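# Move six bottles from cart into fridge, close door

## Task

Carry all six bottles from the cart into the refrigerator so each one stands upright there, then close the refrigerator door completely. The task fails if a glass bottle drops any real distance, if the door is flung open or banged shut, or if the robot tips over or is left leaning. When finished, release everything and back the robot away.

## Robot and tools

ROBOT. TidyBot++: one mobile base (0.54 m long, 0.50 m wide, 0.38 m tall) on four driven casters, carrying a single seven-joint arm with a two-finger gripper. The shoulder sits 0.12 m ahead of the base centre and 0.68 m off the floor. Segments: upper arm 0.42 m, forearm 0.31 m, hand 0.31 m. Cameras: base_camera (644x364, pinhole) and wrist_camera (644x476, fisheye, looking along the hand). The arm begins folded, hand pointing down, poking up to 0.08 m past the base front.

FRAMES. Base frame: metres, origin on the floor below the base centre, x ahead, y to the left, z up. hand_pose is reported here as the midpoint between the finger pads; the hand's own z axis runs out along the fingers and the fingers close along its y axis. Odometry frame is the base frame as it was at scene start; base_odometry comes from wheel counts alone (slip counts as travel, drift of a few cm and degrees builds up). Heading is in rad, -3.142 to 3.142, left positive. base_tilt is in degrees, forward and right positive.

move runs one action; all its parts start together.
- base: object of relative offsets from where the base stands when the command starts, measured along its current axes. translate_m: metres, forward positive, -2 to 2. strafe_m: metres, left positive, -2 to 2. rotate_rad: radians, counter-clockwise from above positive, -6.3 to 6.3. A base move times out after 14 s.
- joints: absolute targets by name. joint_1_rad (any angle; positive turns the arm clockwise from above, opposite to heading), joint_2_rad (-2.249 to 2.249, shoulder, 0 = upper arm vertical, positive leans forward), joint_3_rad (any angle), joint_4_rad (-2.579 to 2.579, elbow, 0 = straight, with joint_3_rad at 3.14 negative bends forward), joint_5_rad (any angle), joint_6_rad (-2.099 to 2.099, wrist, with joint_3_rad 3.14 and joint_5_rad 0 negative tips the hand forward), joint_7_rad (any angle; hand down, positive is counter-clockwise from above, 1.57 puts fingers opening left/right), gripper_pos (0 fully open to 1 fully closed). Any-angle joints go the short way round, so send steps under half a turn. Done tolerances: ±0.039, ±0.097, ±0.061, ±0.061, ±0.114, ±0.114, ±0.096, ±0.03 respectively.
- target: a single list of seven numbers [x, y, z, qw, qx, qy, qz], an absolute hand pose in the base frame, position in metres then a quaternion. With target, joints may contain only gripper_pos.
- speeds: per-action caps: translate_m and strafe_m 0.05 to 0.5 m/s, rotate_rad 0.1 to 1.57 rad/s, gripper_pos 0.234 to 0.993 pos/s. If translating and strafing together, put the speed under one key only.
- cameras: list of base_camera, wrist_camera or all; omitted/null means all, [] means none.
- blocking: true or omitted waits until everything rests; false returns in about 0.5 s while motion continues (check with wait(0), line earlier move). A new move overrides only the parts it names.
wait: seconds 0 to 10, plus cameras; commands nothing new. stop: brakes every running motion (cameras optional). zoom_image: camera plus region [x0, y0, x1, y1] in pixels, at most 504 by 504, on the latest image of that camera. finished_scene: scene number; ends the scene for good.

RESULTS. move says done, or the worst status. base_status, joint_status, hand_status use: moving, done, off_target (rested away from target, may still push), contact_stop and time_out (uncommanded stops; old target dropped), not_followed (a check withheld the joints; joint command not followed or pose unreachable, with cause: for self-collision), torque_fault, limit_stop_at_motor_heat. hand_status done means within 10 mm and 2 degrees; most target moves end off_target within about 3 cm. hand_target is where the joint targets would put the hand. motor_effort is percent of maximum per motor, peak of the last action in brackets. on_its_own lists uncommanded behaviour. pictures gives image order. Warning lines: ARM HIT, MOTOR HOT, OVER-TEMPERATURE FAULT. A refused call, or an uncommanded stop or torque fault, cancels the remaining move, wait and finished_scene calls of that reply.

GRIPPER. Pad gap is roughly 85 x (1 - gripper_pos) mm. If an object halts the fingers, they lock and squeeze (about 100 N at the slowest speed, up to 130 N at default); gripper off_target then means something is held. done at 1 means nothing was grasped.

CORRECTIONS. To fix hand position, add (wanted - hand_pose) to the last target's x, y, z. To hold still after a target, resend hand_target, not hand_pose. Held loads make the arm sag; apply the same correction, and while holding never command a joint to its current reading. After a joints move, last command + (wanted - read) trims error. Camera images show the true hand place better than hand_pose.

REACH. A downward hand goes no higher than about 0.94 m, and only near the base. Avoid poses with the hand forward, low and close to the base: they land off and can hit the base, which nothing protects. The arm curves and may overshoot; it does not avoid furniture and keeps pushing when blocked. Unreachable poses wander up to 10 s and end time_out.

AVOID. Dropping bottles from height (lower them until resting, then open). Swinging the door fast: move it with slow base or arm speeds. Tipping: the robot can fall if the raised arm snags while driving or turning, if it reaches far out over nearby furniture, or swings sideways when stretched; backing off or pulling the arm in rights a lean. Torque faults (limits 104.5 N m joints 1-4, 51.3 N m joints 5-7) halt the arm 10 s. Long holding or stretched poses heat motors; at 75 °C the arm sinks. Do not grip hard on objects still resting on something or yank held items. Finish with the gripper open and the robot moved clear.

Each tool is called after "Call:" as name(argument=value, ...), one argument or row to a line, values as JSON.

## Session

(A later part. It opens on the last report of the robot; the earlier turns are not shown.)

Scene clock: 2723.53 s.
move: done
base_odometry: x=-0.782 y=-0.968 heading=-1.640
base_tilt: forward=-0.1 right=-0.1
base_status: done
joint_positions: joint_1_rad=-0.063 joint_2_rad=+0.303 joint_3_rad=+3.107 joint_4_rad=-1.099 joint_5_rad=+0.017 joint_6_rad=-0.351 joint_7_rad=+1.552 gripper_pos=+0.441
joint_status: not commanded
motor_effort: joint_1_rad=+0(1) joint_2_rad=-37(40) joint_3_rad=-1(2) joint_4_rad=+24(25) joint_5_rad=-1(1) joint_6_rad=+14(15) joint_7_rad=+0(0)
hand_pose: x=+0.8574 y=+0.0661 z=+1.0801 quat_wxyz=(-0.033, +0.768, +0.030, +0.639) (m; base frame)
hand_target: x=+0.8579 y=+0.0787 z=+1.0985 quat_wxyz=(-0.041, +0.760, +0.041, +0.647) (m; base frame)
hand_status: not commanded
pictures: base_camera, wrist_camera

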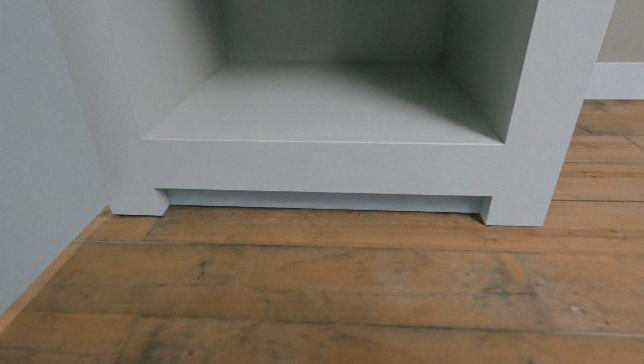

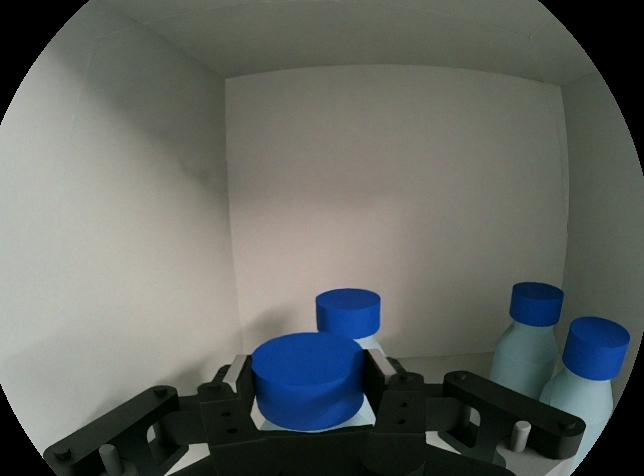

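Call:
move(
  base={"translate_m": 0.018},
  joints={"joint_1_rad": -0.075, "joint_2_rad": 0.311, "joint_4_rad": -1.11, "joint_6_rad": -0.29},
  speeds={"translate_m": 0.1},
  cameras=[],
)

Call:
move(
  joints={"joint_1_rad": -0.075, "joint_2_rad": 0.311, "joint_4_rad": -1.16, "joint_6_rad": -0.22},
  cameras=["wrist_camera"],
)

Scene clock: 2741.50 s.
move: done
base_odometry: x=-0.783 y=-0.986 heading=-1.639
base_tilt: forward=-0.1 right=-0.1
base_status: done
joint_positions: joint_1_rad=-0.063 joint_2_rad=+0.311 joint_3_rad=+3.107 joint_4_rad=-1.113 joint_5_rad=+0.017 joint_6_rad=-0.336 joint_7_rad=+1.552 gripper_pos=+0.441
joint_status: all done
motor_effort: joint_1_rad=-1(1) joint_2_rad=-37(40) joint_3_rad=-1(1) joint_4_rad=+25(26) joint_5_rad=-1(1) joint_6_rad=+13(16) joint_7_rad=+0(0)
hand_pose: x=+0.8610 y=+0.0667 z=+1.0702 quat_wxyz=(-0.033, +0.770, +0.031, +0.636) (m; base frame)
hand_target: x=+0.8623 y=+0.0785 z=+1.0861 quat_wxyz=(-0.041, +0.754, +0.039, +0.655) (m; base frame)
hand_status: not commanded
pictures: none
No camera images: "cameras" was empty.

Scene clock: 2742.23 s.
move: done
base_odometry: x=-0.783 y=-0.986 heading=-1.639
base_tilt: forward=-0.1 right=-0.1
base_status: not commanded
joint_positions: joint_1_rad=-0.063 joint_2_rad=+0.311 joint_3_rad=+3.107 joint_4_rad=-1.147 joint_5_rad=+0.017 joint_6_rad=-0.286 joint_7_rad=+1.552 gripper_pos=+0.441
joint_status: all done
motor_effort: joint_1_rad=+0(2) joint_2_rad=-35(38) joint_3_rad=-1(1) joint_4_rad=+23(25) joint_5_rad=-1(1) joint_6_rad=+13(14) joint_7_rad=+0(0)
hand_pose: x=+0.8632 y=+0.0672 z=+1.0646 quat_wxyz=(-0.034, +0.765, +0.031, +0.643) (m; base frame)
hand_target: x=+0.8651 y=+0.0783 z=+1.0767 quat_wxyz=(-0.041, +0.747, +0.038, +0.662) (m; base frame)
hand_status: not commanded
pictures: wrist_camera

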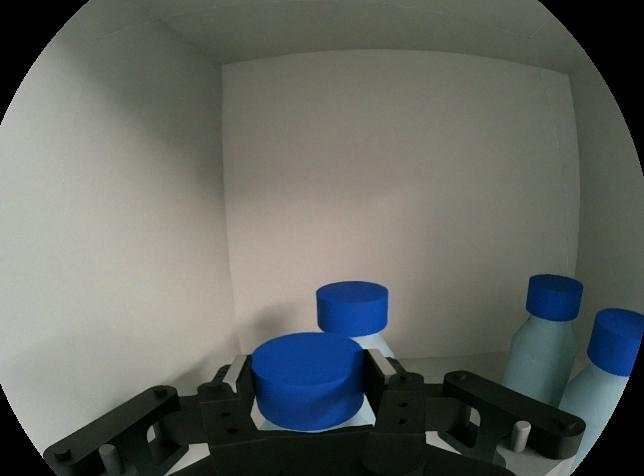

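Call:
move(
  joints={"joint_1_rad": -0.075, "joint_2_rad": 0.311, "joint_4_rad": -1.185, "joint_6_rad": -0.19},
  cameras=[],
)

Call:
move(
  joints={"joint_1_rad": -0.075, "joint_2_rad": 0.311, "joint_4_rad": -1.2, "joint_6_rad": -0.175},
  cameras=["wrist_camera"],
)

Scene clock: 2749.43 s.
move: done
base_odometry: x=-0.783 y=-0.986 heading=-1.639
base_tilt: forward=-0.1 right=-0.1
base_status: not commanded
joint_positions: joint_1_rad=-0.063 joint_2_rad=+0.311 joint_3_rad=+3.107 joint_4_rad=-1.164 joint_5_rad=+0.017 joint_6_rad=-0.253 joint_7_rad=+1.552 gripper_pos=+0.441
joint_status: all done
motor_effort: joint_1_rad=-1(2) joint_2_rad=-33(35) joint_3_rad=-1(1) joint_4_rad=+22(24) joint_5_rad=-1(1) joint_6_rad=+11(13) joint_7_rad=+0(0)
hand_pose: x=+0.8645 y=+0.0675 z=+1.0641 quat_wxyz=(-0.034, +0.760, +0.031, +0.649) (m; base frame)
hand_target: x=+0.8660 y=+0.0782 z=+1.0704 quat_wxyz=(-0.041, +0.746, +0.038, +0.664) (m; base frame)
hand_status: not commanded
pictures: none
No camera images: "cameras" was empty.

Scene clock: 2749.97 s.
move: done
base_odometry: x=-0.783 y=-0.986 heading=-1.639
base_tilt: forward=-0.1 right=-0.1
base_status: not commanded
joint_positions: joint_1_rad=-0.063 joint_2_rad=+0.311 joint_3_rad=+3.107 joint_4_rad=-1.174 joint_5_rad=+0.017 joint_6_rad=-0.235 joint_7_rad=+1.552 gripper_pos=+0.441
joint_status: all done
motor_effort: joint_1_rad=-1(1) joint_2_rad=-33(33) joint_3_rad=-1(1) joint_4_rad=+22(22) joint_5_rad=-1(1) joint_6_rad=+11(12) joint_7_rad=+1(1)
hand_pose: x=+0.8652 y=+0.0677 z=+1.0638 quat_wxyz=(-0.035, +0.757, +0.031, +0.652) (m; base frame)
hand_target: x=+0.8663 y=+0.0781 z=+1.0657 quat_wxyz=(-0.041, +0.746, +0.038, +0.664) (m; base frame)
hand_status: not commanded
pictures: wrist_camera

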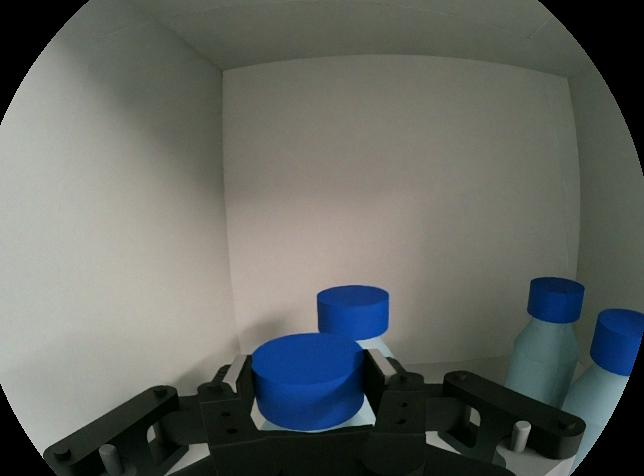

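Call:
move(
  joints={"gripper_pos": 0.39},
  speeds={"gripper_pos": 0.234},
  cameras=["wrist_camera"],
)

Call:
move(
  joints={"gripper_pos": 0.25},
  speeds={"gripper_pos": 0.234},
  cameras=["wrist_camera"],
)

Scene clock: 2758.40 s.
move: done
base_odometry: x=-0.783 y=-0.986 heading=-1.639
base_tilt: forward=-0.1 right=-0.1
base_status: not commanded
joint_positions: joint_1_rad=-0.063 joint_2_rad=+0.311 joint_3_rad=+3.107 joint_4_rad=-1.174 joint_5_rad=+0.017 joint_6_rad=-0.228 joint_7_rad=+1.552 gripper_pos=+0.391
joint_status: all done
motor_effort: joint_1_rad=-2(2) joint_2_rad=-32(33) joint_3_rad=-1(2) joint_4_rad=+20(22) joint_5_rad=-1(2) joint_6_rad=+10(11) joint_7_rad=+0(0)
hand_pose: x=+0.8655 y=+0.0677 z=+1.0656 quat_wxyz=(-0.035, +0.755, +0.030, +0.654) (m; base frame)
hand_target: x=+0.8663 y=+0.0781 z=+1.0657 quat_wxyz=(-0.041, +0.746, +0.038, +0.664) (m; base frame)
hand_status: not commanded
pictures: wrist_camera

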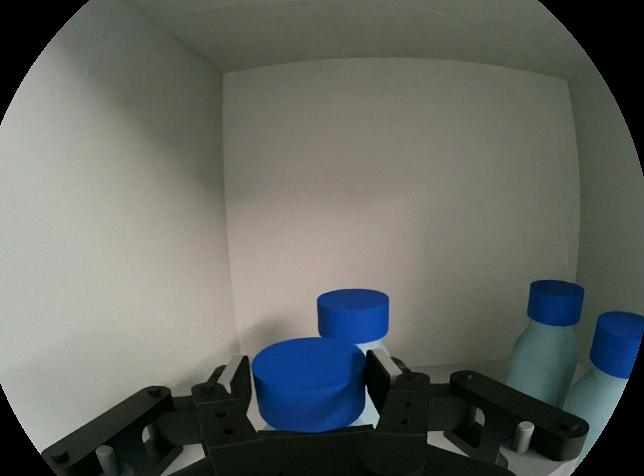

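Scene clock: 2759.30 s.
move: done
base_odometry: x=-0.783 y=-0.986 heading=-1.639
base_tilt: forward=-0.1 right=-0.1
base_status: not commanded
joint_positions: joint_1_rad=-0.064 joint_2_rad=+0.311 joint_3_rad=+3.107 joint_4_rad=-1.174 joint_5_rad=+0.017 joint_6_rad=-0.226 joint_7_rad=+1.552 gripper_pos=+0.251
joint_status: all done
motor_effort: joint_1_rad=-1(2) joint_2_rad=-31(33) joint_3_rad=-1(2) joint_4_rad=+20(21) joint_5_rad=-1(1) joint_6_rad=+9(11) joint_7_rad=-1(1)
hand_pose: x=+0.8655 y=+0.0685 z=+1.0663 quat_wxyz=(-0.035, +0.754, +0.031, +0.655) (m; base frame)
hand_target: x=+0.8663 y=+0.0781 z=+1.0657 quat_wxyz=(-0.041, +0.746, +0.038, +0.664) (m; base frame)
hand_status: not commanded
pictures: wrist_camera

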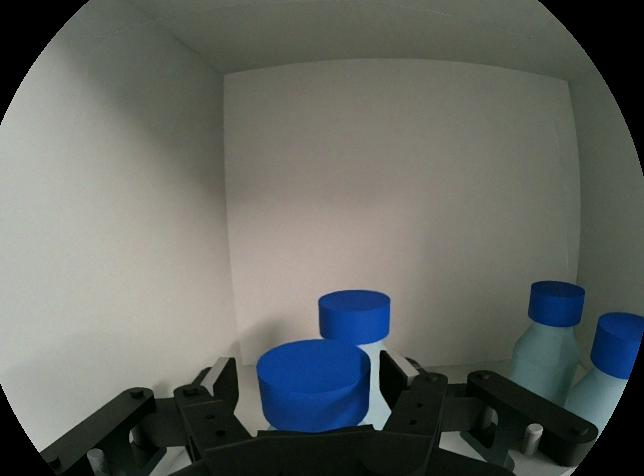

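Call:
move(
  base={"translate_m": -0.40, "strafe_m": -0.038},
  speeds={"translate_m": 0.25},
  cameras=["wrist_camera"],
)

Scene clock: 2773.53 s.
move: done
base_odometry: x=-0.794 y=-0.585 heading=-1.639
base_tilt: forward=-0.1 right=-0.1
base_status: done
joint_positions: joint_1_rad=-0.066 joint_2_rad=+0.311 joint_3_rad=+3.107 joint_4_rad=-1.174 joint_5_rad=+0.017 joint_6_rad=-0.224 joint_7_rad=+1.552 gripper_pos=+0.251
joint_status: not commanded
motor_effort: joint_1_rad=+0(1) joint_2_rad=-31(35) joint_3_rad=-1(2) joint_4_rad=+20(21) joint_5_rad=-1(1) joint_6_rad=+9(10) joint_7_rad=+0(0)
hand_pose: x=+0.8654 y=+0.0701 z=+1.0669 quat_wxyz=(-0.036, +0.754, +0.032, +0.656) (m; base frame)
hand_target: x=+0.8663 y=+0.0781 z=+1.0657 quat_wxyz=(-0.041, +0.746, +0.038, +0.664) (m; base frame)
hand_status: not commanded
pictures: wrist_camera

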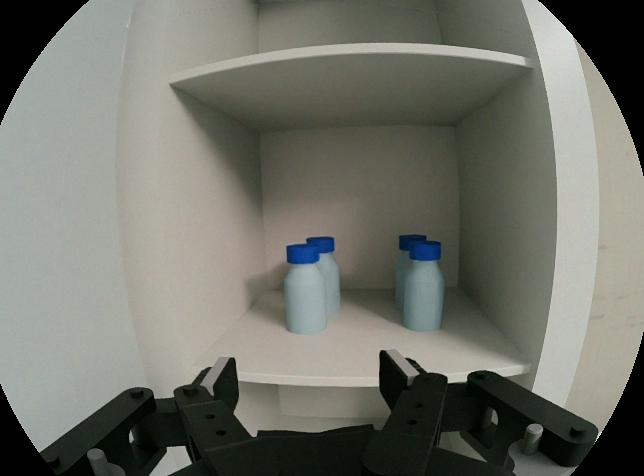

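Call:
move(
  base={"translate_m": -0.329, "strafe_m": 0.238, "rotate_rad": -2.333},
  joints={"joint_1_rad": 0.005, "joint_2_rad": -0.327, "joint_4_rad": -1.95, "joint_6_rad": -0.03, "gripper_pos": 0.2},
  speeds={"rotate_rad": 1.0},
  cameras=["wrist_camera", "base_camera"],
)

Call:
zoom_image(
  camera="wrist_camera",
  region=[230, 240, 410, 420],
)

Scene clock: 2800.60 s.
move: done
base_odometry: x=-0.534 y=-0.273 heading=+2.311
base_tilt: forward=-0.1 right=-0.1
base_status: done
joint_positions: joint_1_rad=-0.003 joint_2_rad=-0.306 joint_3_rad=+3.108 joint_4_rad=-1.917 joint_5_rad=+0.017 joint_6_rad=-0.083 joint_7_rad=+1.552 gripper_pos=+0.200
joint_status: all done
motor_effort: joint_1_rad=-1(3) joint_2_rad=-11(36) joint_3_rad=+0(2) joint_4_rad=+20(21) joint_5_rad=-1(1) joint_6_rad=+8(11) joint_7_rad=+0(1)
hand_pose: x=+0.6146 y=+0.0219 z=+1.0318 quat_wxyz=(-0.008, +0.749, +0.015, +0.662) (m; base frame)
hand_target: x=+0.6075 y=+0.0174 z=+1.0381 quat_wxyz=(-0.005, +0.735, +0.013, +0.677) (m; base frame)
hand_status: not commanded
pictures: base_camera, wrist_camera

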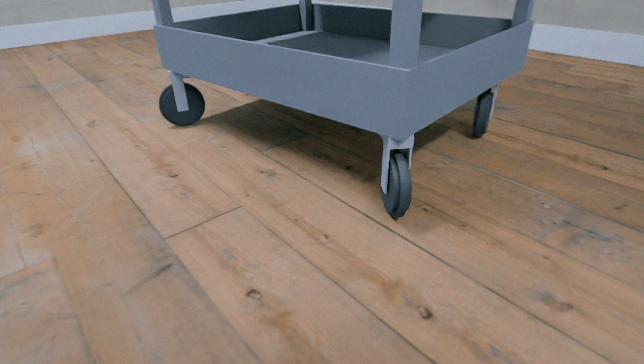

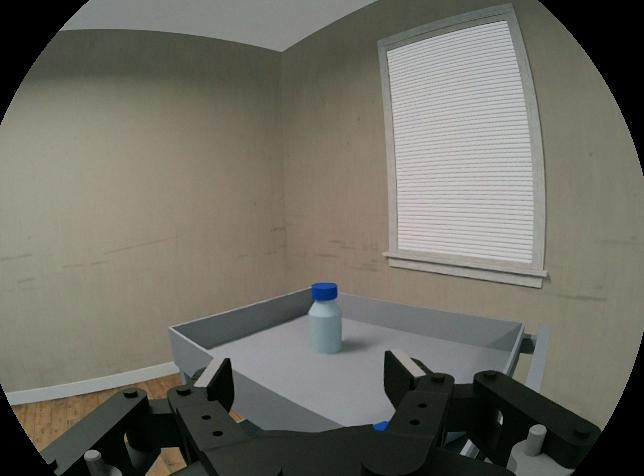

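Scaled by 2.800.

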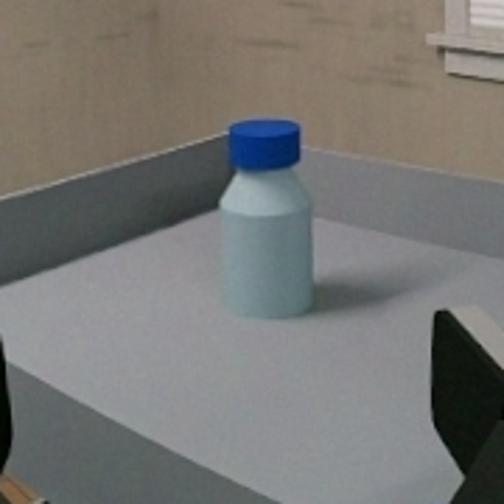

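Call:
zoom_image(
  camera="wrist_camera",
  region=[320, 380, 560, 476],
)

Scaled by 2.100.

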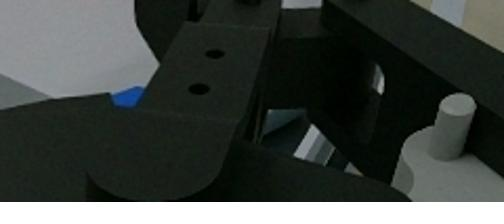

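Call:
move(
  base={"translate_m": 0.115, "strafe_m": -0.033},
  joints={"joint_2_rad": 0.47, "joint_4_rad": -1.385, "joint_6_rad": 0.155, "gripper_pos": 0.2},
  speeds={"translate_m": 0.2},
  cameras=["wrist_camera"],
)

Call:
zoom_image(
  camera="wrist_camera",
  region=[220, 220, 420, 420],
)

Scene clock: 2831.67 s.
move: done
base_odometry: x=-0.587 y=-0.165 heading=+2.310
base_tilt: forward=-0.1 right=-0.1
base_status: done
joint_positions: joint_1_rad=-0.003 joint_2_rad=+0.424 joint_3_rad=+3.108 joint_4_rad=-1.408 joint_5_rad=+0.017 joint_6_rad=+0.100 joint_7_rad=+1.552 gripper_pos=+0.200
joint_status: all done
motor_effort: joint_1_rad=+0(1) joint_2_rad=-34(37) joint_3_rad=-1(1) joint_4_rad=+19(22) joint_5_rad=-1(1) joint_6_rad=+9(11) joint_7_rad=+0(0)
hand_pose: x=+0.9023 y=+0.0247 z=+0.9349 quat_wxyz=(-0.018, +0.761, +0.008, +0.648) (m; base frame)
hand_target: x=+0.9195 y=+0.0149 z=+0.9290 quat_wxyz=(-0.011, +0.751, +0.002, +0.660) (m; base frame)
hand_status: not commanded
pictures: wrist_camera

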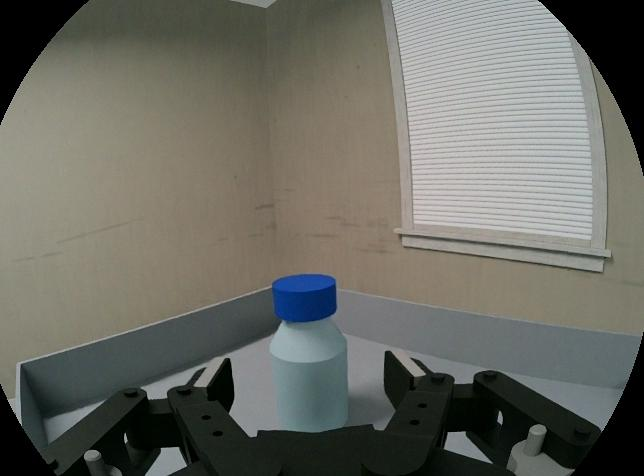

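Scaled by 2.520.

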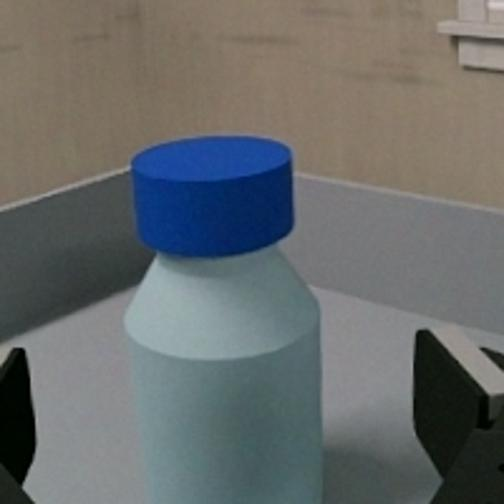

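Call:
move(
  base={"translate_m": 0.119, "strafe_m": 0.001},
  speeds={"translate_m": 0.12},
  cameras=["wrist_camera"],
)

Call:
zoom_image(
  camera="wrist_camera",
  region=[190, 190, 470, 460],
)

Scene clock: 2840.83 s.
move: done
base_odometry: x=-0.668 y=-0.078 heading=+2.310
base_tilt: forward=-0.1 right=-0.1
base_status: done
joint_positions: joint_1_rad=-0.003 joint_2_rad=+0.430 joint_3_rad=+3.108 joint_4_rad=-1.403 joint_5_rad=+0.017 joint_6_rad=+0.104 joint_7_rad=+1.552 gripper_pos=+0.200
joint_status: not commanded
motor_effort: joint_1_rad=-1(2) joint_2_rad=-34(37) joint_3_rad=-1(2) joint_4_rad=+19(20) joint_5_rad=-1(1) joint_6_rad=+10(10) joint_7_rad=+0(1)
hand_pose: x=+0.9046 y=+0.0246 z=+0.9340 quat_wxyz=(-0.018, +0.761, +0.008, +0.649) (m; base frame)
hand_target: x=+0.9195 y=+0.0149 z=+0.9290 quat_wxyz=(-0.011, +0.751, +0.002, +0.660) (m; base frame)
hand_status: not commanded
pictures: wrist_camera

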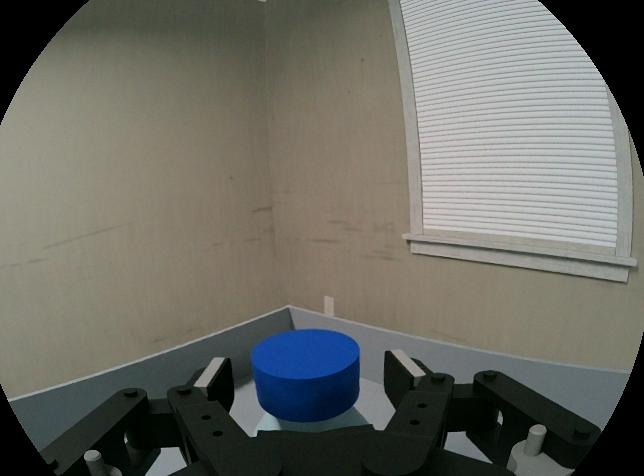

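Scaled by 1.800.

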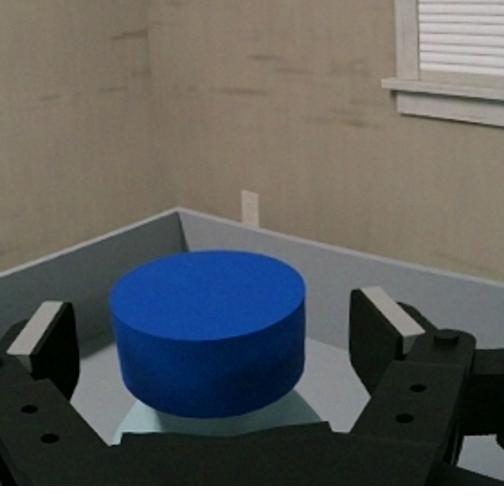

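Call:
move(
  base={"translate_m": 0.008, "strafe_m": 0.001},
  speeds={"translate_m": 0.1},
  cameras=[],
)

Call:
move(
  joints={"gripper_pos": 0.445},
  speeds={"gripper_pos": 0.234},
  cameras=["wrist_camera"],
)

Scene clock: 2849.67 s.
move: done
base_odometry: x=-0.674 y=-0.073 heading=+2.310
base_tilt: forward=-0.1 right=-0.1
base_status: done
joint_positions: joint_1_rad=-0.002 joint_2_rad=+0.433 joint_3_rad=+3.108 joint_4_rad=-1.402 joint_5_rad=+0.017 joint_6_rad=+0.105 joint_7_rad=+1.552 gripper_pos=+0.200
joint_status: not commanded
motor_effort: joint_1_rad=+0(1) joint_2_rad=-35(40) joint_3_rad=-1(2) joint_4_rad=+19(20) joint_5_rad=-1(1) joint_6_rad=+9(10) joint_7_rad=+0(0)
hand_pose: x=+0.9056 y=+0.0245 z=+0.9321 quat_wxyz=(-0.018, +0.761, +0.008, +0.648) (m; base frame)
hand_target: x=+0.9195 y=+0.0149 z=+0.9290 quat_wxyz=(-0.011, +0.751, +0.002, +0.660) (m; base frame)
hand_status: not commanded
pictures: none
No camera images: "cameras" was empty.

Scene clock: 2851.03 s.
move: done
base_odometry: x=-0.674 y=-0.073 heading=+2.310
base_tilt: forward=-0.1 right=-0.1
base_status: not commanded
joint_positions: joint_1_rad=-0.002 joint_2_rad=+0.433 joint_3_rad=+3.108 joint_4_rad=-1.402 joint_5_rad=+0.017 joint_6_rad=+0.105 joint_7_rad=+1.552 gripper_pos=+0.432
joint_status: all done
motor_effort: joint_1_rad=+1(2) joint_2_rad=-33(36) joint_3_rad=+0(1) joint_4_rad=+19(20) joint_5_rad=-1(1) joint_6_rad=+10(10) joint_7_rad=+0(0)
hand_pose: x=+0.9057 y=+0.0245 z=+0.9324 quat_wxyz=(-0.018, +0.761, +0.008, +0.648) (m; base frame)
hand_target: x=+0.9195 y=+0.0149 z=+0.9290 quat_wxyz=(-0.011, +0.751, +0.002, +0.660) (m; base frame)
hand_status: not commanded
pictures: wrist_camera

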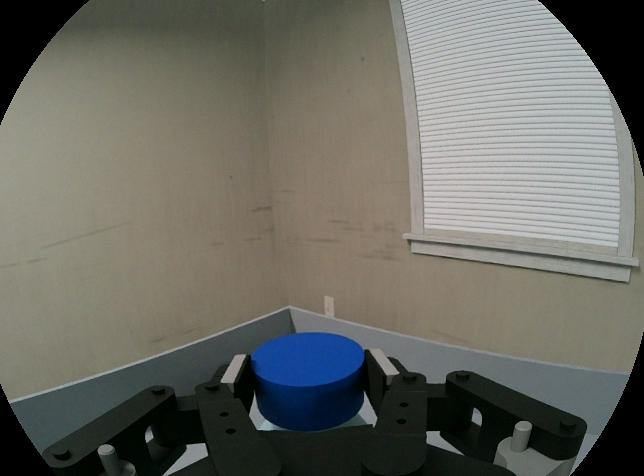

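Lift, tighten, raise.

Call:
move(
  joints={"joint_2_rad": 0.46, "joint_4_rad": -1.27, "joint_6_rad": 0.055},
  cameras=["wrist_camera"],
)

Call:
move(
  joints={"gripper_pos": 0.48},
  speeds={"gripper_pos": 0.234},
  cameras=[],
)

Call:
move(
  joints={"joint_2_rad": 0.42, "joint_4_rad": -1.04, "joint_6_rad": -0.17},
  cameras=["wrist_camera"],
)

Call:
move(
  base={"translate_m": -0.5},
  speeds={"translate_m": 0.35},
  cameras=["wrist_camera"],
)

Scene clock: 2861.77 s.
move: done
base_odometry: x=-0.674 y=-0.073 heading=+2.310
base_tilt: forward=-0.1 right=-0.1
base_status: not commanded
joint_positions: joint_1_rad=-0.002 joint_2_rad=+0.452 joint_3_rad=+3.108 joint_4_rad=-1.321 joint_5_rad=+0.017 joint_6_rad=+0.056 joint_7_rad=+1.552 gripper_pos=+0.441
joint_status: all done
motor_effort: joint_1_rad=+0(1) joint_2_rad=-42(44) joint_3_rad=-1(2) joint_4_rad=+25(26) joint_5_rad=-1(1) joint_6_rad=+14(15) joint_7_rad=+0(0)
hand_pose: x=+0.9180 y=+0.0240 z=+0.9521 quat_wxyz=(-0.017, +0.757, +0.007, +0.653) (m; base frame)
hand_target: x=+0.9253 y=+0.0155 z=+0.9769 quat_wxyz=(-0.013, +0.743, +0.003, +0.669) (m; base frame)
hand_status: not commanded
pictures: wrist_camera

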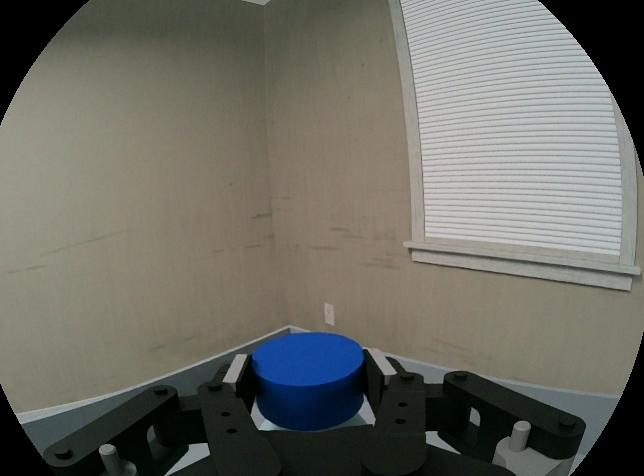

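Scene clock: 2862.23 s.
move: off_target
base_odometry: x=-0.674 y=-0.073 heading=+2.310
base_tilt: forward=-0.1 right=-0.1
base_status: not commanded
joint_positions: joint_1_rad=-0.002 joint_2_rad=+0.452 joint_3_rad=+3.108 joint_4_rad=-1.321 joint_5_rad=+0.017 joint_6_rad=+0.056 joint_7_rad=+1.552 gripper_pos=+0.441
joint_status: gripper_pos off_target (ended at +0.441, target +0.480)
motor_effort: joint_1_rad=+0(1) joint_2_rad=-43(43) joint_3_rad=-1(1) joint_4_rad=+25(25) joint_5_rad=-1(1) joint_6_rad=+15(15) joint_7_rad=+0(1)
hand_pose: x=+0.9180 y=+0.0240 z=+0.9521 quat_wxyz=(-0.017, +0.757, +0.007, +0.653) (m; base frame)
hand_target: x=+0.9253 y=+0.0155 z=+0.9769 quat_wxyz=(-0.013, +0.743, +0.003, +0.669) (m; base frame)
hand_status: not commanded
pictures: none
No camera images: "cameras" was empty.

Scene clock: 2863.73 s.
move: done
base_odometry: x=-0.674 y=-0.073 heading=+2.310
base_tilt: forward=-0.1 right=-0.1
base_status: not commanded
joint_positions: joint_1_rad=-0.002 joint_2_rad=+0.452 joint_3_rad=+3.108 joint_4_rad=-1.087 joint_5_rad=+0.017 joint_6_rad=-0.148 joint_7_rad=+1.552 gripper_pos=+0.441
joint_status: all done
motor_effort: joint_1_rad=+0(1) joint_2_rad=-43(44) joint_3_rad=-1(2) joint_4_rad=+25(27) joint_5_rad=-1(1) joint_6_rad=+14(16) joint_7_rad=+0(0)
hand_pose: x=+0.9255 y=+0.0220 z=+1.0344 quat_wxyz=(-0.016, +0.747, +0.006, +0.665) (m; base frame)
hand_target: x=+0.9132 y=+0.0167 z=+1.0827 quat_wxyz=(-0.015, +0.728, +0.006, +0.686) (m; base frame)
hand_status: not commanded
pictures: wrist_camera

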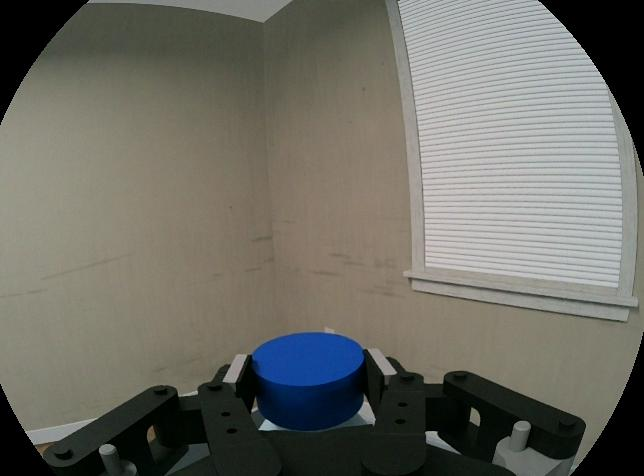

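Scene clock: 2866.10 s.
move: done
base_odometry: x=-0.337 y=-0.442 heading=+2.310
base_tilt: forward=-0.1 right=-0.1
base_status: done
joint_positions: joint_1_rad=+0.000 joint_2_rad=+0.452 joint_3_rad=+3.108 joint_4_rad=-1.086 joint_5_rad=+0.017 joint_6_rad=-0.154 joint_7_rad=+1.552 gripper_pos=+0.441
joint_status: not commanded
motor_effort: joint_1_rad=-1(4) joint_2_rad=-42(49) joint_3_rad=-1(3) joint_4_rad=+25(27) joint_5_rad=-1(1) joint_6_rad=+14(16) joint_7_rad=+0(0)
hand_pose: x=+0.9254 y=+0.0197 z=+1.0330 quat_wxyz=(-0.015, +0.749, +0.005, +0.663) (m; base frame)
hand_target: x=+0.9132 y=+0.0167 z=+1.0827 quat_wxyz=(-0.015, +0.728, +0.006, +0.686) (m; base frame)
hand_status: not commanded
pictures: wrist_camera

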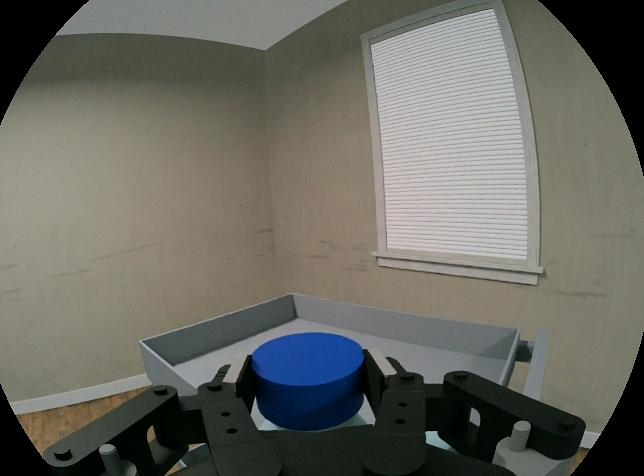

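Call:
move(
  base={"translate_m": 0.168, "strafe_m": 0.556, "rotate_rad": 2.333},
  joints={"joint_1_rad": 0.005, "joint_2_rad": -0.327, "joint_4_rad": -1.95, "joint_6_rad": -0.03},
  speeds={"rotate_rad": 1.0},
  cameras=[],
)

Call:
move(
  joints={"joint_1_rad": 0.005, "joint_2_rad": 0.311, "joint_4_rad": -1.05, "joint_6_rad": -0.37},
  cameras=["wrist_camera", "base_camera"],
)

Call:
zoom_image(
  camera="wrist_camera",
  region=[150, 190, 510, 410],
)

Scene clock: 2905.53 s.
move: done
base_odometry: x=-0.861 y=-0.693 heading=-1.641
base_tilt: forward=-0.1 right=-0.1
base_status: done
joint_positions: joint_1_rad=-0.002 joint_2_rad=-0.267 joint_3_rad=+3.108 joint_4_rad=-1.944 joint_5_rad=+0.017 joint_6_rad=-0.116 joint_7_rad=+1.552 gripper_pos=+0.441
joint_status: all done
motor_effort: joint_1_rad=+0(11) joint_2_rad=-16(44) joint_3_rad=+0(7) joint_4_rad=+25(26) joint_5_rad=-1(2) joint_6_rad=+14(15) joint_7_rad=+0(1)
hand_pose: x=+0.6236 y=+0.0208 z=+0.9858 quat_wxyz=(-0.007, +0.781, +0.015, +0.624) (m; base frame)
hand_target: x=+0.6074 y=+0.0174 z=+1.0381 quat_wxyz=(-0.005, +0.736, +0.013, +0.677) (m; base frame)
hand_status: not commanded
pictures: none
No camera images: "cameras" was empty.

Scene clock: 2907.73 s.
move: done
base_odometry: x=-0.861 y=-0.693 heading=-1.641
base_tilt: forward=-0.1 right=-0.1
base_status: not commanded
joint_positions: joint_1_rad=-0.002 joint_2_rad=+0.297 joint_3_rad=+3.108 joint_4_rad=-1.105 joint_5_rad=+0.017 joint_6_rad=-0.347 joint_7_rad=+1.552 gripper_pos=+0.441
joint_status: all done
motor_effort: joint_1_rad=+0(2) joint_2_rad=-37(39) joint_3_rad=-1(1) joint_4_rad=+25(27) joint_5_rad=-1(1) joint_6_rad=+15(16) joint_7_rad=+0(0)
hand_pose: x=+0.8575 y=+0.0207 z=+1.0824 quat_wxyz=(-0.013, +0.767, +0.007, +0.642) (m; base frame)
hand_target: x=+0.8619 y=+0.0194 z=+1.0985 quat_wxyz=(-0.016, +0.761, +0.010, +0.648) (m; base frame)
hand_status: not commanded
pictures: base_camera, wrist_camera

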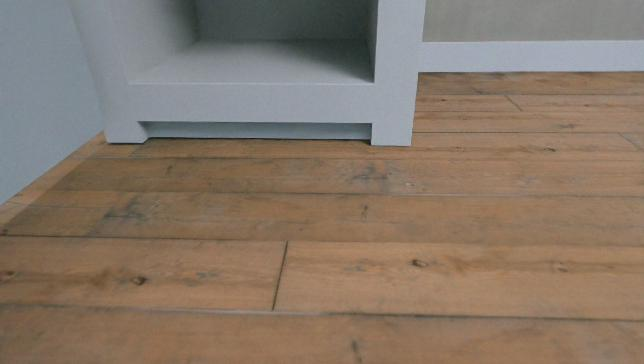

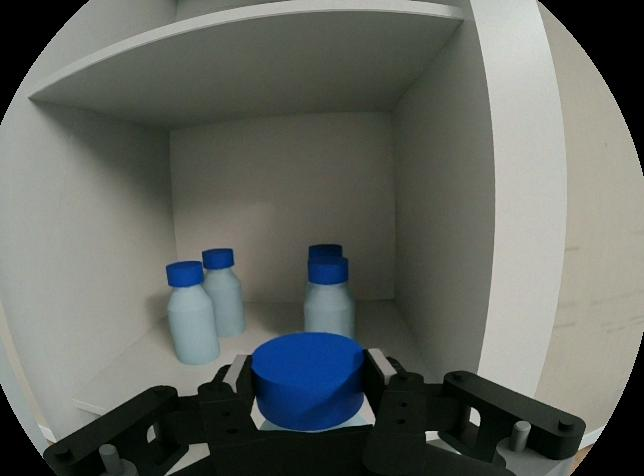

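Scaled by 1.400.

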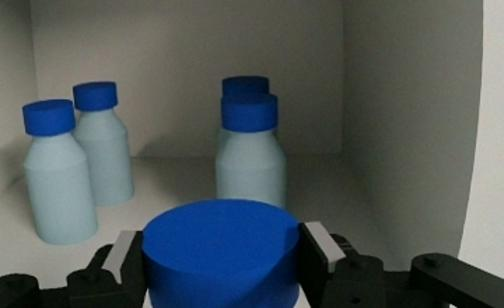

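Call:
move(
  base={"translate_m": 0.178},
  speeds={"translate_m": 0.2},
  cameras=["wrist_camera"],
)

Call:
zoom_image(
  camera="wrist_camera",
  region=[150, 220, 510, 440],
)

Scene clock: 2922.93 s.
move: done
base_odometry: x=-0.874 y=-0.870 heading=-1.640
base_tilt: forward=-0.1 right=-0.1
base_status: done
joint_positions: joint_1_rad=-0.001 joint_2_rad=+0.304 joint_3_rad=+3.108 joint_4_rad=-1.101 joint_5_rad=+0.017 joint_6_rad=-0.352 joint_7_rad=+1.552 gripper_pos=+0.441
joint_status: not commanded
motor_effort: joint_1_rad=-1(1) joint_2_rad=-37(40) joint_3_rad=-1(1) joint_4_rad=+25(25) joint_5_rad=-1(1) joint_6_rad=+14(15) joint_7_rad=+0(0)
hand_pose: x=+0.8603 y=+0.0206 z=+1.0776 quat_wxyz=(-0.013, +0.770, +0.007, +0.638) (m; base frame)
hand_target: x=+0.8619 y=+0.0194 z=+1.0985 quat_wxyz=(-0.016, +0.761, +0.010, +0.648) (m; base frame)
hand_status: not commanded
pictures: wrist_camera

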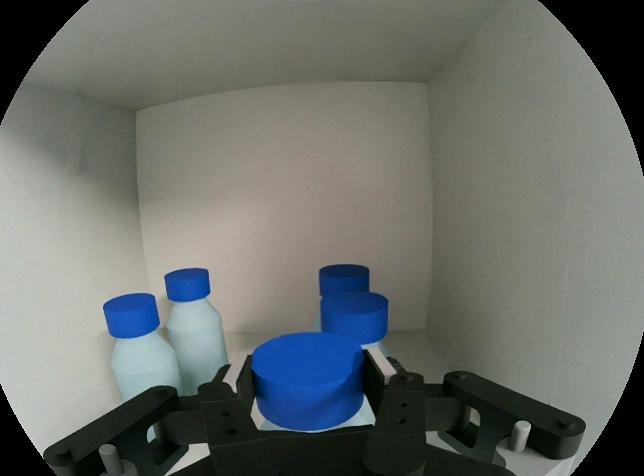

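Scaled by 1.400.

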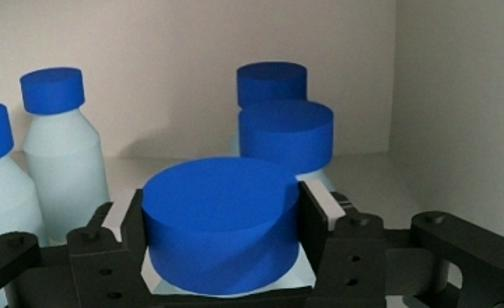

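Call:
move(
  base={"translate_m": 0.012, "strafe_m": -0.012},
  joints={"joint_1_rad": 0.005, "joint_2_rad": 0.311, "joint_4_rad": -1.11, "joint_6_rad": -0.29},
  speeds={"translate_m": 0.1},
  cameras=[],
)

Call:
move(
  joints={"joint_1_rad": 0.005, "joint_2_rad": 0.311, "joint_4_rad": -1.16, "joint_6_rad": -0.22},
  cameras=[],
)

Call:
move(
  joints={"joint_1_rad": 0.005, "joint_2_rad": 0.311, "joint_4_rad": -1.185, "joint_6_rad": -0.19},
  cameras=["wrist_camera"],
)

Scene clock: 2940.23 s.
move: done
base_odometry: x=-0.886 y=-0.882 heading=-1.639
base_tilt: forward=-0.1 right=-0.1
base_status: done
joint_positions: joint_1_rad=+0.006 joint_2_rad=+0.309 joint_3_rad=+3.108 joint_4_rad=-1.116 joint_5_rad=+0.017 joint_6_rad=-0.338 joint_7_rad=+1.552 gripper_pos=+0.441
joint_status: all done
motor_effort: joint_1_rad=-1(3) joint_2_rad=-38(40) joint_3_rad=-1(2) joint_4_rad=+25(27) joint_5_rad=-1(2) joint_6_rad=+15(16) joint_7_rad=+0(0)
hand_pose: x=+0.8629 y=+0.0148 z=+1.0693 quat_wxyz=(-0.011, +0.772, +0.004, +0.636) (m; base frame)
hand_target: x=+0.8662 y=+0.0189 z=+1.0861 quat_wxyz=(-0.015, +0.755, +0.009, +0.656) (m; base frame)
hand_status: not commanded
pictures: none
No camera images: "cameras" was empty.

Scene clock: 2940.97 s.
move: done
base_odometry: x=-0.886 y=-0.882 heading=-1.639
base_tilt: forward=-0.1 right=-0.1
base_status: not commanded
joint_positions: joint_1_rad=+0.006 joint_2_rad=+0.309 joint_3_rad=+3.108 joint_4_rad=-1.149 joint_5_rad=+0.017 joint_6_rad=-0.290 joint_7_rad=+1.552 gripper_pos=+0.441
joint_status: all done
motor_effort: joint_1_rad=-1(1) joint_2_rad=-37(38) joint_3_rad=-1(2) joint_4_rad=+24(25) joint_5_rad=-1(1) joint_6_rad=+13(15) joint_7_rad=+0(0)
hand_pose: x=+0.8652 y=+0.0151 z=+1.0634 quat_wxyz=(-0.011, +0.767, +0.004, +0.642) (m; base frame)
hand_target: x=+0.8690 y=+0.0184 z=+1.0767 quat_wxyz=(-0.014, +0.748, +0.008, +0.663) (m; base frame)
hand_status: not commanded
pictures: none
No camera images: "cameras" was empty.

Scene clock: 2941.57 s.
move: done
base_odometry: x=-0.886 y=-0.882 heading=-1.639
base_tilt: forward=-0.1 right=-0.1
base_status: not commanded
joint_positions: joint_1_rad=+0.006 joint_2_rad=+0.309 joint_3_rad=+3.108 joint_4_rad=-1.166 joint_5_rad=+0.017 joint_6_rad=-0.257 joint_7_rad=+1.552 gripper_pos=+0.441
joint_status: all done
motor_effort: joint_1_rad=-1(2) joint_2_rad=-34(36) joint_3_rad=-1(2) joint_4_rad=+23(25) joint_5_rad=-1(1) joint_6_rad=+12(13) joint_7_rad=+0(1)
hand_pose: x=+0.8665 y=+0.0154 z=+1.0628 quat_wxyz=(-0.011, +0.762, +0.004, +0.648) (m; base frame)
hand_target: x=+0.8698 y=+0.0182 z=+1.0704 quat_wxyz=(-0.014, +0.747, +0.008, +0.665) (m; base frame)
hand_status: not commanded
pictures: wrist_camera

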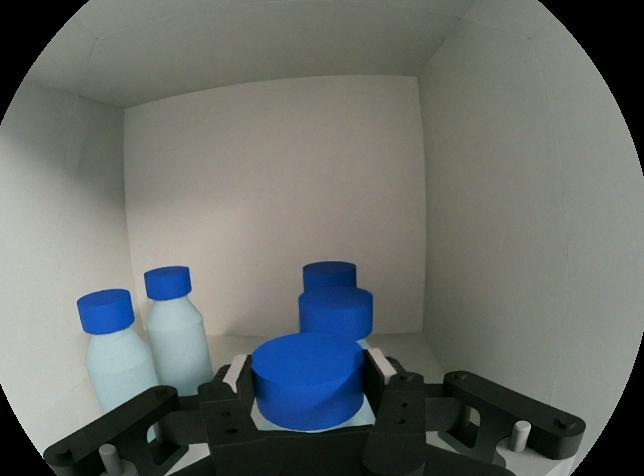

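Call:
move(
  joints={"joint_1_rad": 0.005, "joint_2_rad": 0.311, "joint_4_rad": -1.205, "joint_6_rad": -0.17},
  cameras=["wrist_camera"],
)

Call:
move(
  joints={"gripper_pos": 0.39},
  speeds={"gripper_pos": 0.234},
  cameras=["wrist_camera"],
)

Call:
move(
  joints={"gripper_pos": 0.25},
  speeds={"gripper_pos": 0.234},
  cameras=["wrist_camera"],
)

Scene clock: 2952.30 s.
move: done
base_odometry: x=-0.886 y=-0.882 heading=-1.639
base_tilt: forward=-0.1 right=-0.1
base_status: not commanded
joint_positions: joint_1_rad=+0.006 joint_2_rad=+0.309 joint_3_rad=+3.108 joint_4_rad=-1.180 joint_5_rad=+0.017 joint_6_rad=-0.231 joint_7_rad=+1.552 gripper_pos=+0.441
joint_status: all done
motor_effort: joint_1_rad=-1(2) joint_2_rad=-33(34) joint_3_rad=-1(1) joint_4_rad=+22(23) joint_5_rad=-1(1) joint_6_rad=+11(12) joint_7_rad=+0(0)
hand_pose: x=+0.8675 y=+0.0155 z=+1.0623 quat_wxyz=(-0.012, +0.758, +0.004, +0.652) (m; base frame)
hand_target: x=+0.8702 y=+0.0181 z=+1.0641 quat_wxyz=(-0.014, +0.747, +0.008, +0.665) (m; base frame)
hand_status: not commanded
pictures: wrist_camera

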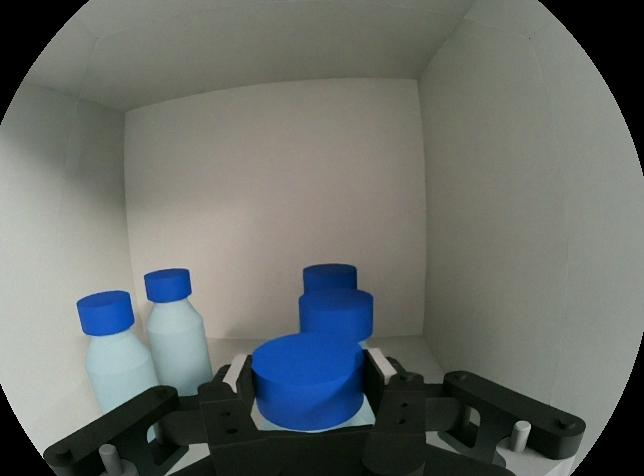

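Scene clock: 2953.17 s.
move: done
base_odometry: x=-0.886 y=-0.882 heading=-1.639
base_tilt: forward=-0.1 right=-0.1
base_status: not commanded
joint_positions: joint_1_rad=+0.006 joint_2_rad=+0.309 joint_3_rad=+3.108 joint_4_rad=-1.180 joint_5_rad=+0.017 joint_6_rad=-0.223 joint_7_rad=+1.552 gripper_pos=+0.391
joint_status: all done
motor_effort: joint_1_rad=-2(2) joint_2_rad=-32(34) joint_3_rad=-2(2) joint_4_rad=+20(22) joint_5_rad=-1(1) joint_6_rad=+10(12) joint_7_rad=+0(0)
hand_pose: x=+0.8678 y=+0.0155 z=+1.0646 quat_wxyz=(-0.012, +0.755, +0.004, +0.655) (m; base frame)
hand_target: x=+0.8702 y=+0.0181 z=+1.0641 quat_wxyz=(-0.014, +0.747, +0.008, +0.665) (m; base frame)
hand_status: not commanded
pictures: wrist_camera

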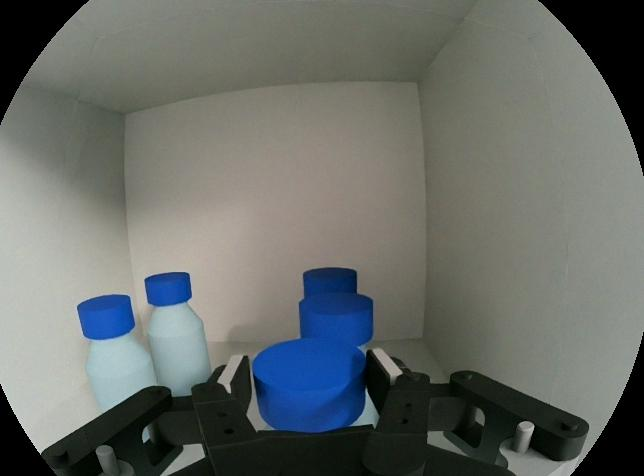

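Scene clock: 2954.07 s.
move: done
base_odometry: x=-0.886 y=-0.882 heading=-1.639
base_tilt: forward=-0.1 right=-0.1
base_status: not commanded
joint_positions: joint_1_rad=+0.006 joint_2_rad=+0.309 joint_3_rad=+3.108 joint_4_rad=-1.180 joint_5_rad=+0.017 joint_6_rad=-0.221 joint_7_rad=+1.552 gripper_pos=+0.251
joint_status: all done
motor_effort: joint_1_rad=+0(2) joint_2_rad=-31(33) joint_3_rad=-1(2) joint_4_rad=+20(20) joint_5_rad=-1(2) joint_6_rad=+10(11) joint_7_rad=+0(1)
hand_pose: x=+0.8679 y=+0.0155 z=+1.0653 quat_wxyz=(-0.012, +0.755, +0.004, +0.656) (m; base frame)
hand_target: x=+0.8702 y=+0.0181 z=+1.0641 quat_wxyz=(-0.014, +0.747, +0.008, +0.665) (m; base frame)
hand_status: not commanded
pictures: wrist_camera

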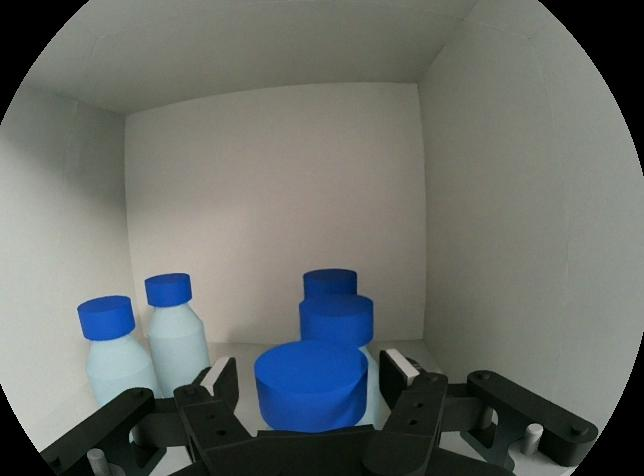

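Call:
move(
  base={"translate_m": -0.38, "strafe_m": -0.006},
  speeds={"translate_m": 0.3},
  cameras=["wrist_camera"],
)

Call:
zoom_image(
  camera="wrist_camera",
  region=[150, 190, 510, 410],
)

Scene clock: 2961.80 s.
move: done
base_odometry: x=-0.866 y=-0.502 heading=-1.639
base_tilt: forward=-0.1 right=-0.1
base_status: done
joint_positions: joint_1_rad=+0.006 joint_2_rad=+0.309 joint_3_rad=+3.108 joint_4_rad=-1.180 joint_5_rad=+0.017 joint_6_rad=-0.220 joint_7_rad=+1.552 gripper_pos=+0.251
joint_status: not commanded
motor_effort: joint_1_rad=-1(1) joint_2_rad=-31(35) joint_3_rad=-1(1) joint_4_rad=+20(20) joint_5_rad=-1(1) joint_6_rad=+9(10) joint_7_rad=+0(0)
hand_pose: x=+0.8680 y=+0.0157 z=+1.0658 quat_wxyz=(-0.012, +0.754, +0.004, +0.657) (m; base frame)
hand_target: x=+0.8702 y=+0.0181 z=+1.0641 quat_wxyz=(-0.014, +0.747, +0.008, +0.665) (m; base frame)
hand_status: not commanded
pictures: wrist_camera

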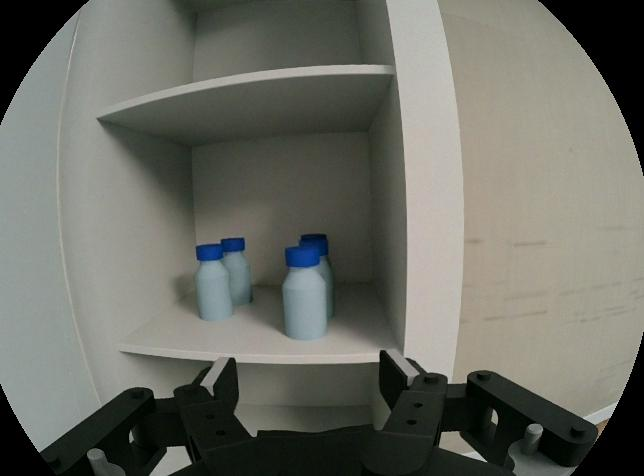

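Scaled by 1.400.

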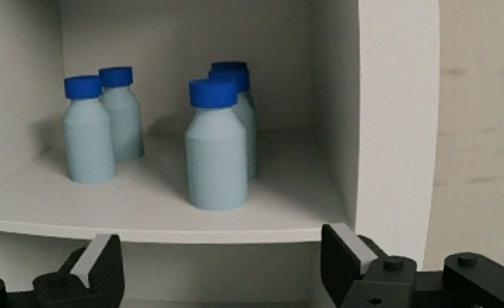

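Call:
move(
  base={"translate_m": -0.252, "strafe_m": 0.314, "rotate_rad": -2.333},
  joints={"joint_1_rad": 0.005, "joint_2_rad": -0.327, "joint_4_rad": -1.95, "joint_6_rad": -0.45, "gripper_pos": 0.2},
  speeds={"rotate_rad": 1.0},
  cameras=["wrist_camera", "base_camera"],
)

Scene clock: 2980.70 s.
move: done
base_odometry: x=-0.536 y=-0.272 heading=+2.311
base_tilt: forward=-0.1 right=-0.1
base_status: done
joint_positions: joint_1_rad=+0.010 joint_2_rad=-0.306 joint_3_rad=+3.110 joint_4_rad=-1.918 joint_5_rad=+0.017 joint_6_rad=-0.402 joint_7_rad=+1.552 gripper_pos=+0.200
joint_status: all done
motor_effort: joint_1_rad=+0(4) joint_2_rad=-10(35) joint_3_rad=+0(3) joint_4_rad=+20(21) joint_5_rad=-1(1) joint_6_rad=+8(11) joint_7_rad=+0(1)
hand_pose: x=+0.5869 y=+0.0113 z=+0.9364 quat_wxyz=(+0.001, +0.845, +0.008, +0.534) (m; base frame)
hand_target: x=+0.5700 y=+0.0190 z=+0.9138 quat_wxyz=(-0.007, +0.860, +0.018, +0.509) (m; base frame)
hand_status: not commanded
pictures: base_camera, wrist_camera

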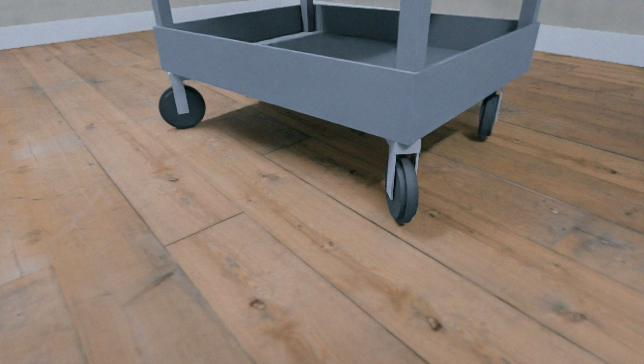

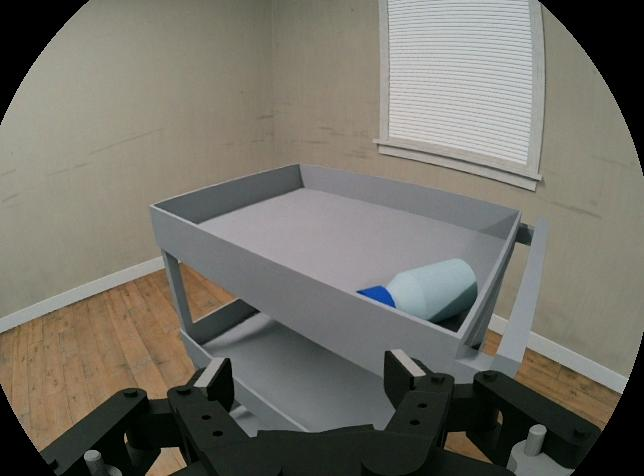

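Call:
zoom_image(
  camera="wrist_camera",
  region=[310, 200, 550, 380],
)

Scaled by 2.100.

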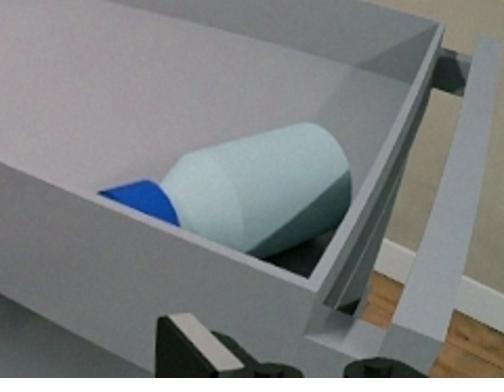

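Call:
move(
  base={"translate_m": 0.2146, "strafe_m": -0.34, "rotate_rad": 0.323},
  joints={"joint_1_rad": 0.005, "joint_2_rad": 0.237, "joint_4_rad": -0.80, "joint_6_rad": -1.939, "joint_7_rad": 3.17, "gripper_pos": 0.05},
  speeds={"translate_m": 0.2},
  cameras=["wrist_camera", "base_camera"],
)

Scene clock: 3151.13 s.
move: done
base_odometry: x=-0.430 y=+0.116 heading=+2.635
base_tilt: forward=-0.1 right=-0.1
base_status: done
joint_positions: joint_1_rad=+0.008 joint_2_rad=+0.196 joint_3_rad=+3.110 joint_4_rad=-0.820 joint_5_rad=+0.017 joint_6_rad=-1.894 joint_7_rad=+3.117 gripper_pos=+0.052
joint_status: all done
motor_effort: joint_1_rad=-1(2) joint_2_rad=-22(22) joint_3_rad=-1(2) joint_4_rad=+14(21) joint_5_rad=-1(2) joint_6_rad=+2(10) joint_7_rad=+0(1)
hand_pose: x=+0.5392 y=+0.0044 z=+0.9573 quat_wxyz=(+0.083, +0.706, +0.699, +0.081) (m; base frame)
hand_target: x=+0.5389 y=+0.0189 z=+0.9440 quat_wxyz=(+0.046, +0.681, +0.728, +0.071) (m; base frame)
hand_status: not commanded
pictures: base_camera, wrist_camera

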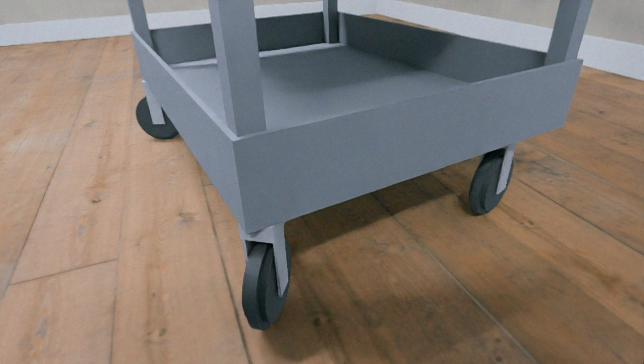

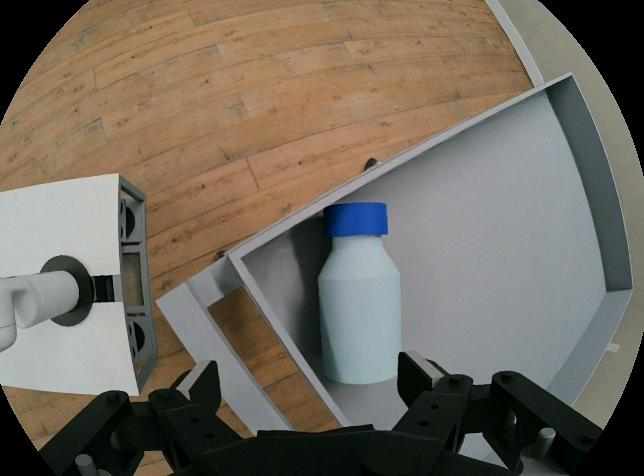

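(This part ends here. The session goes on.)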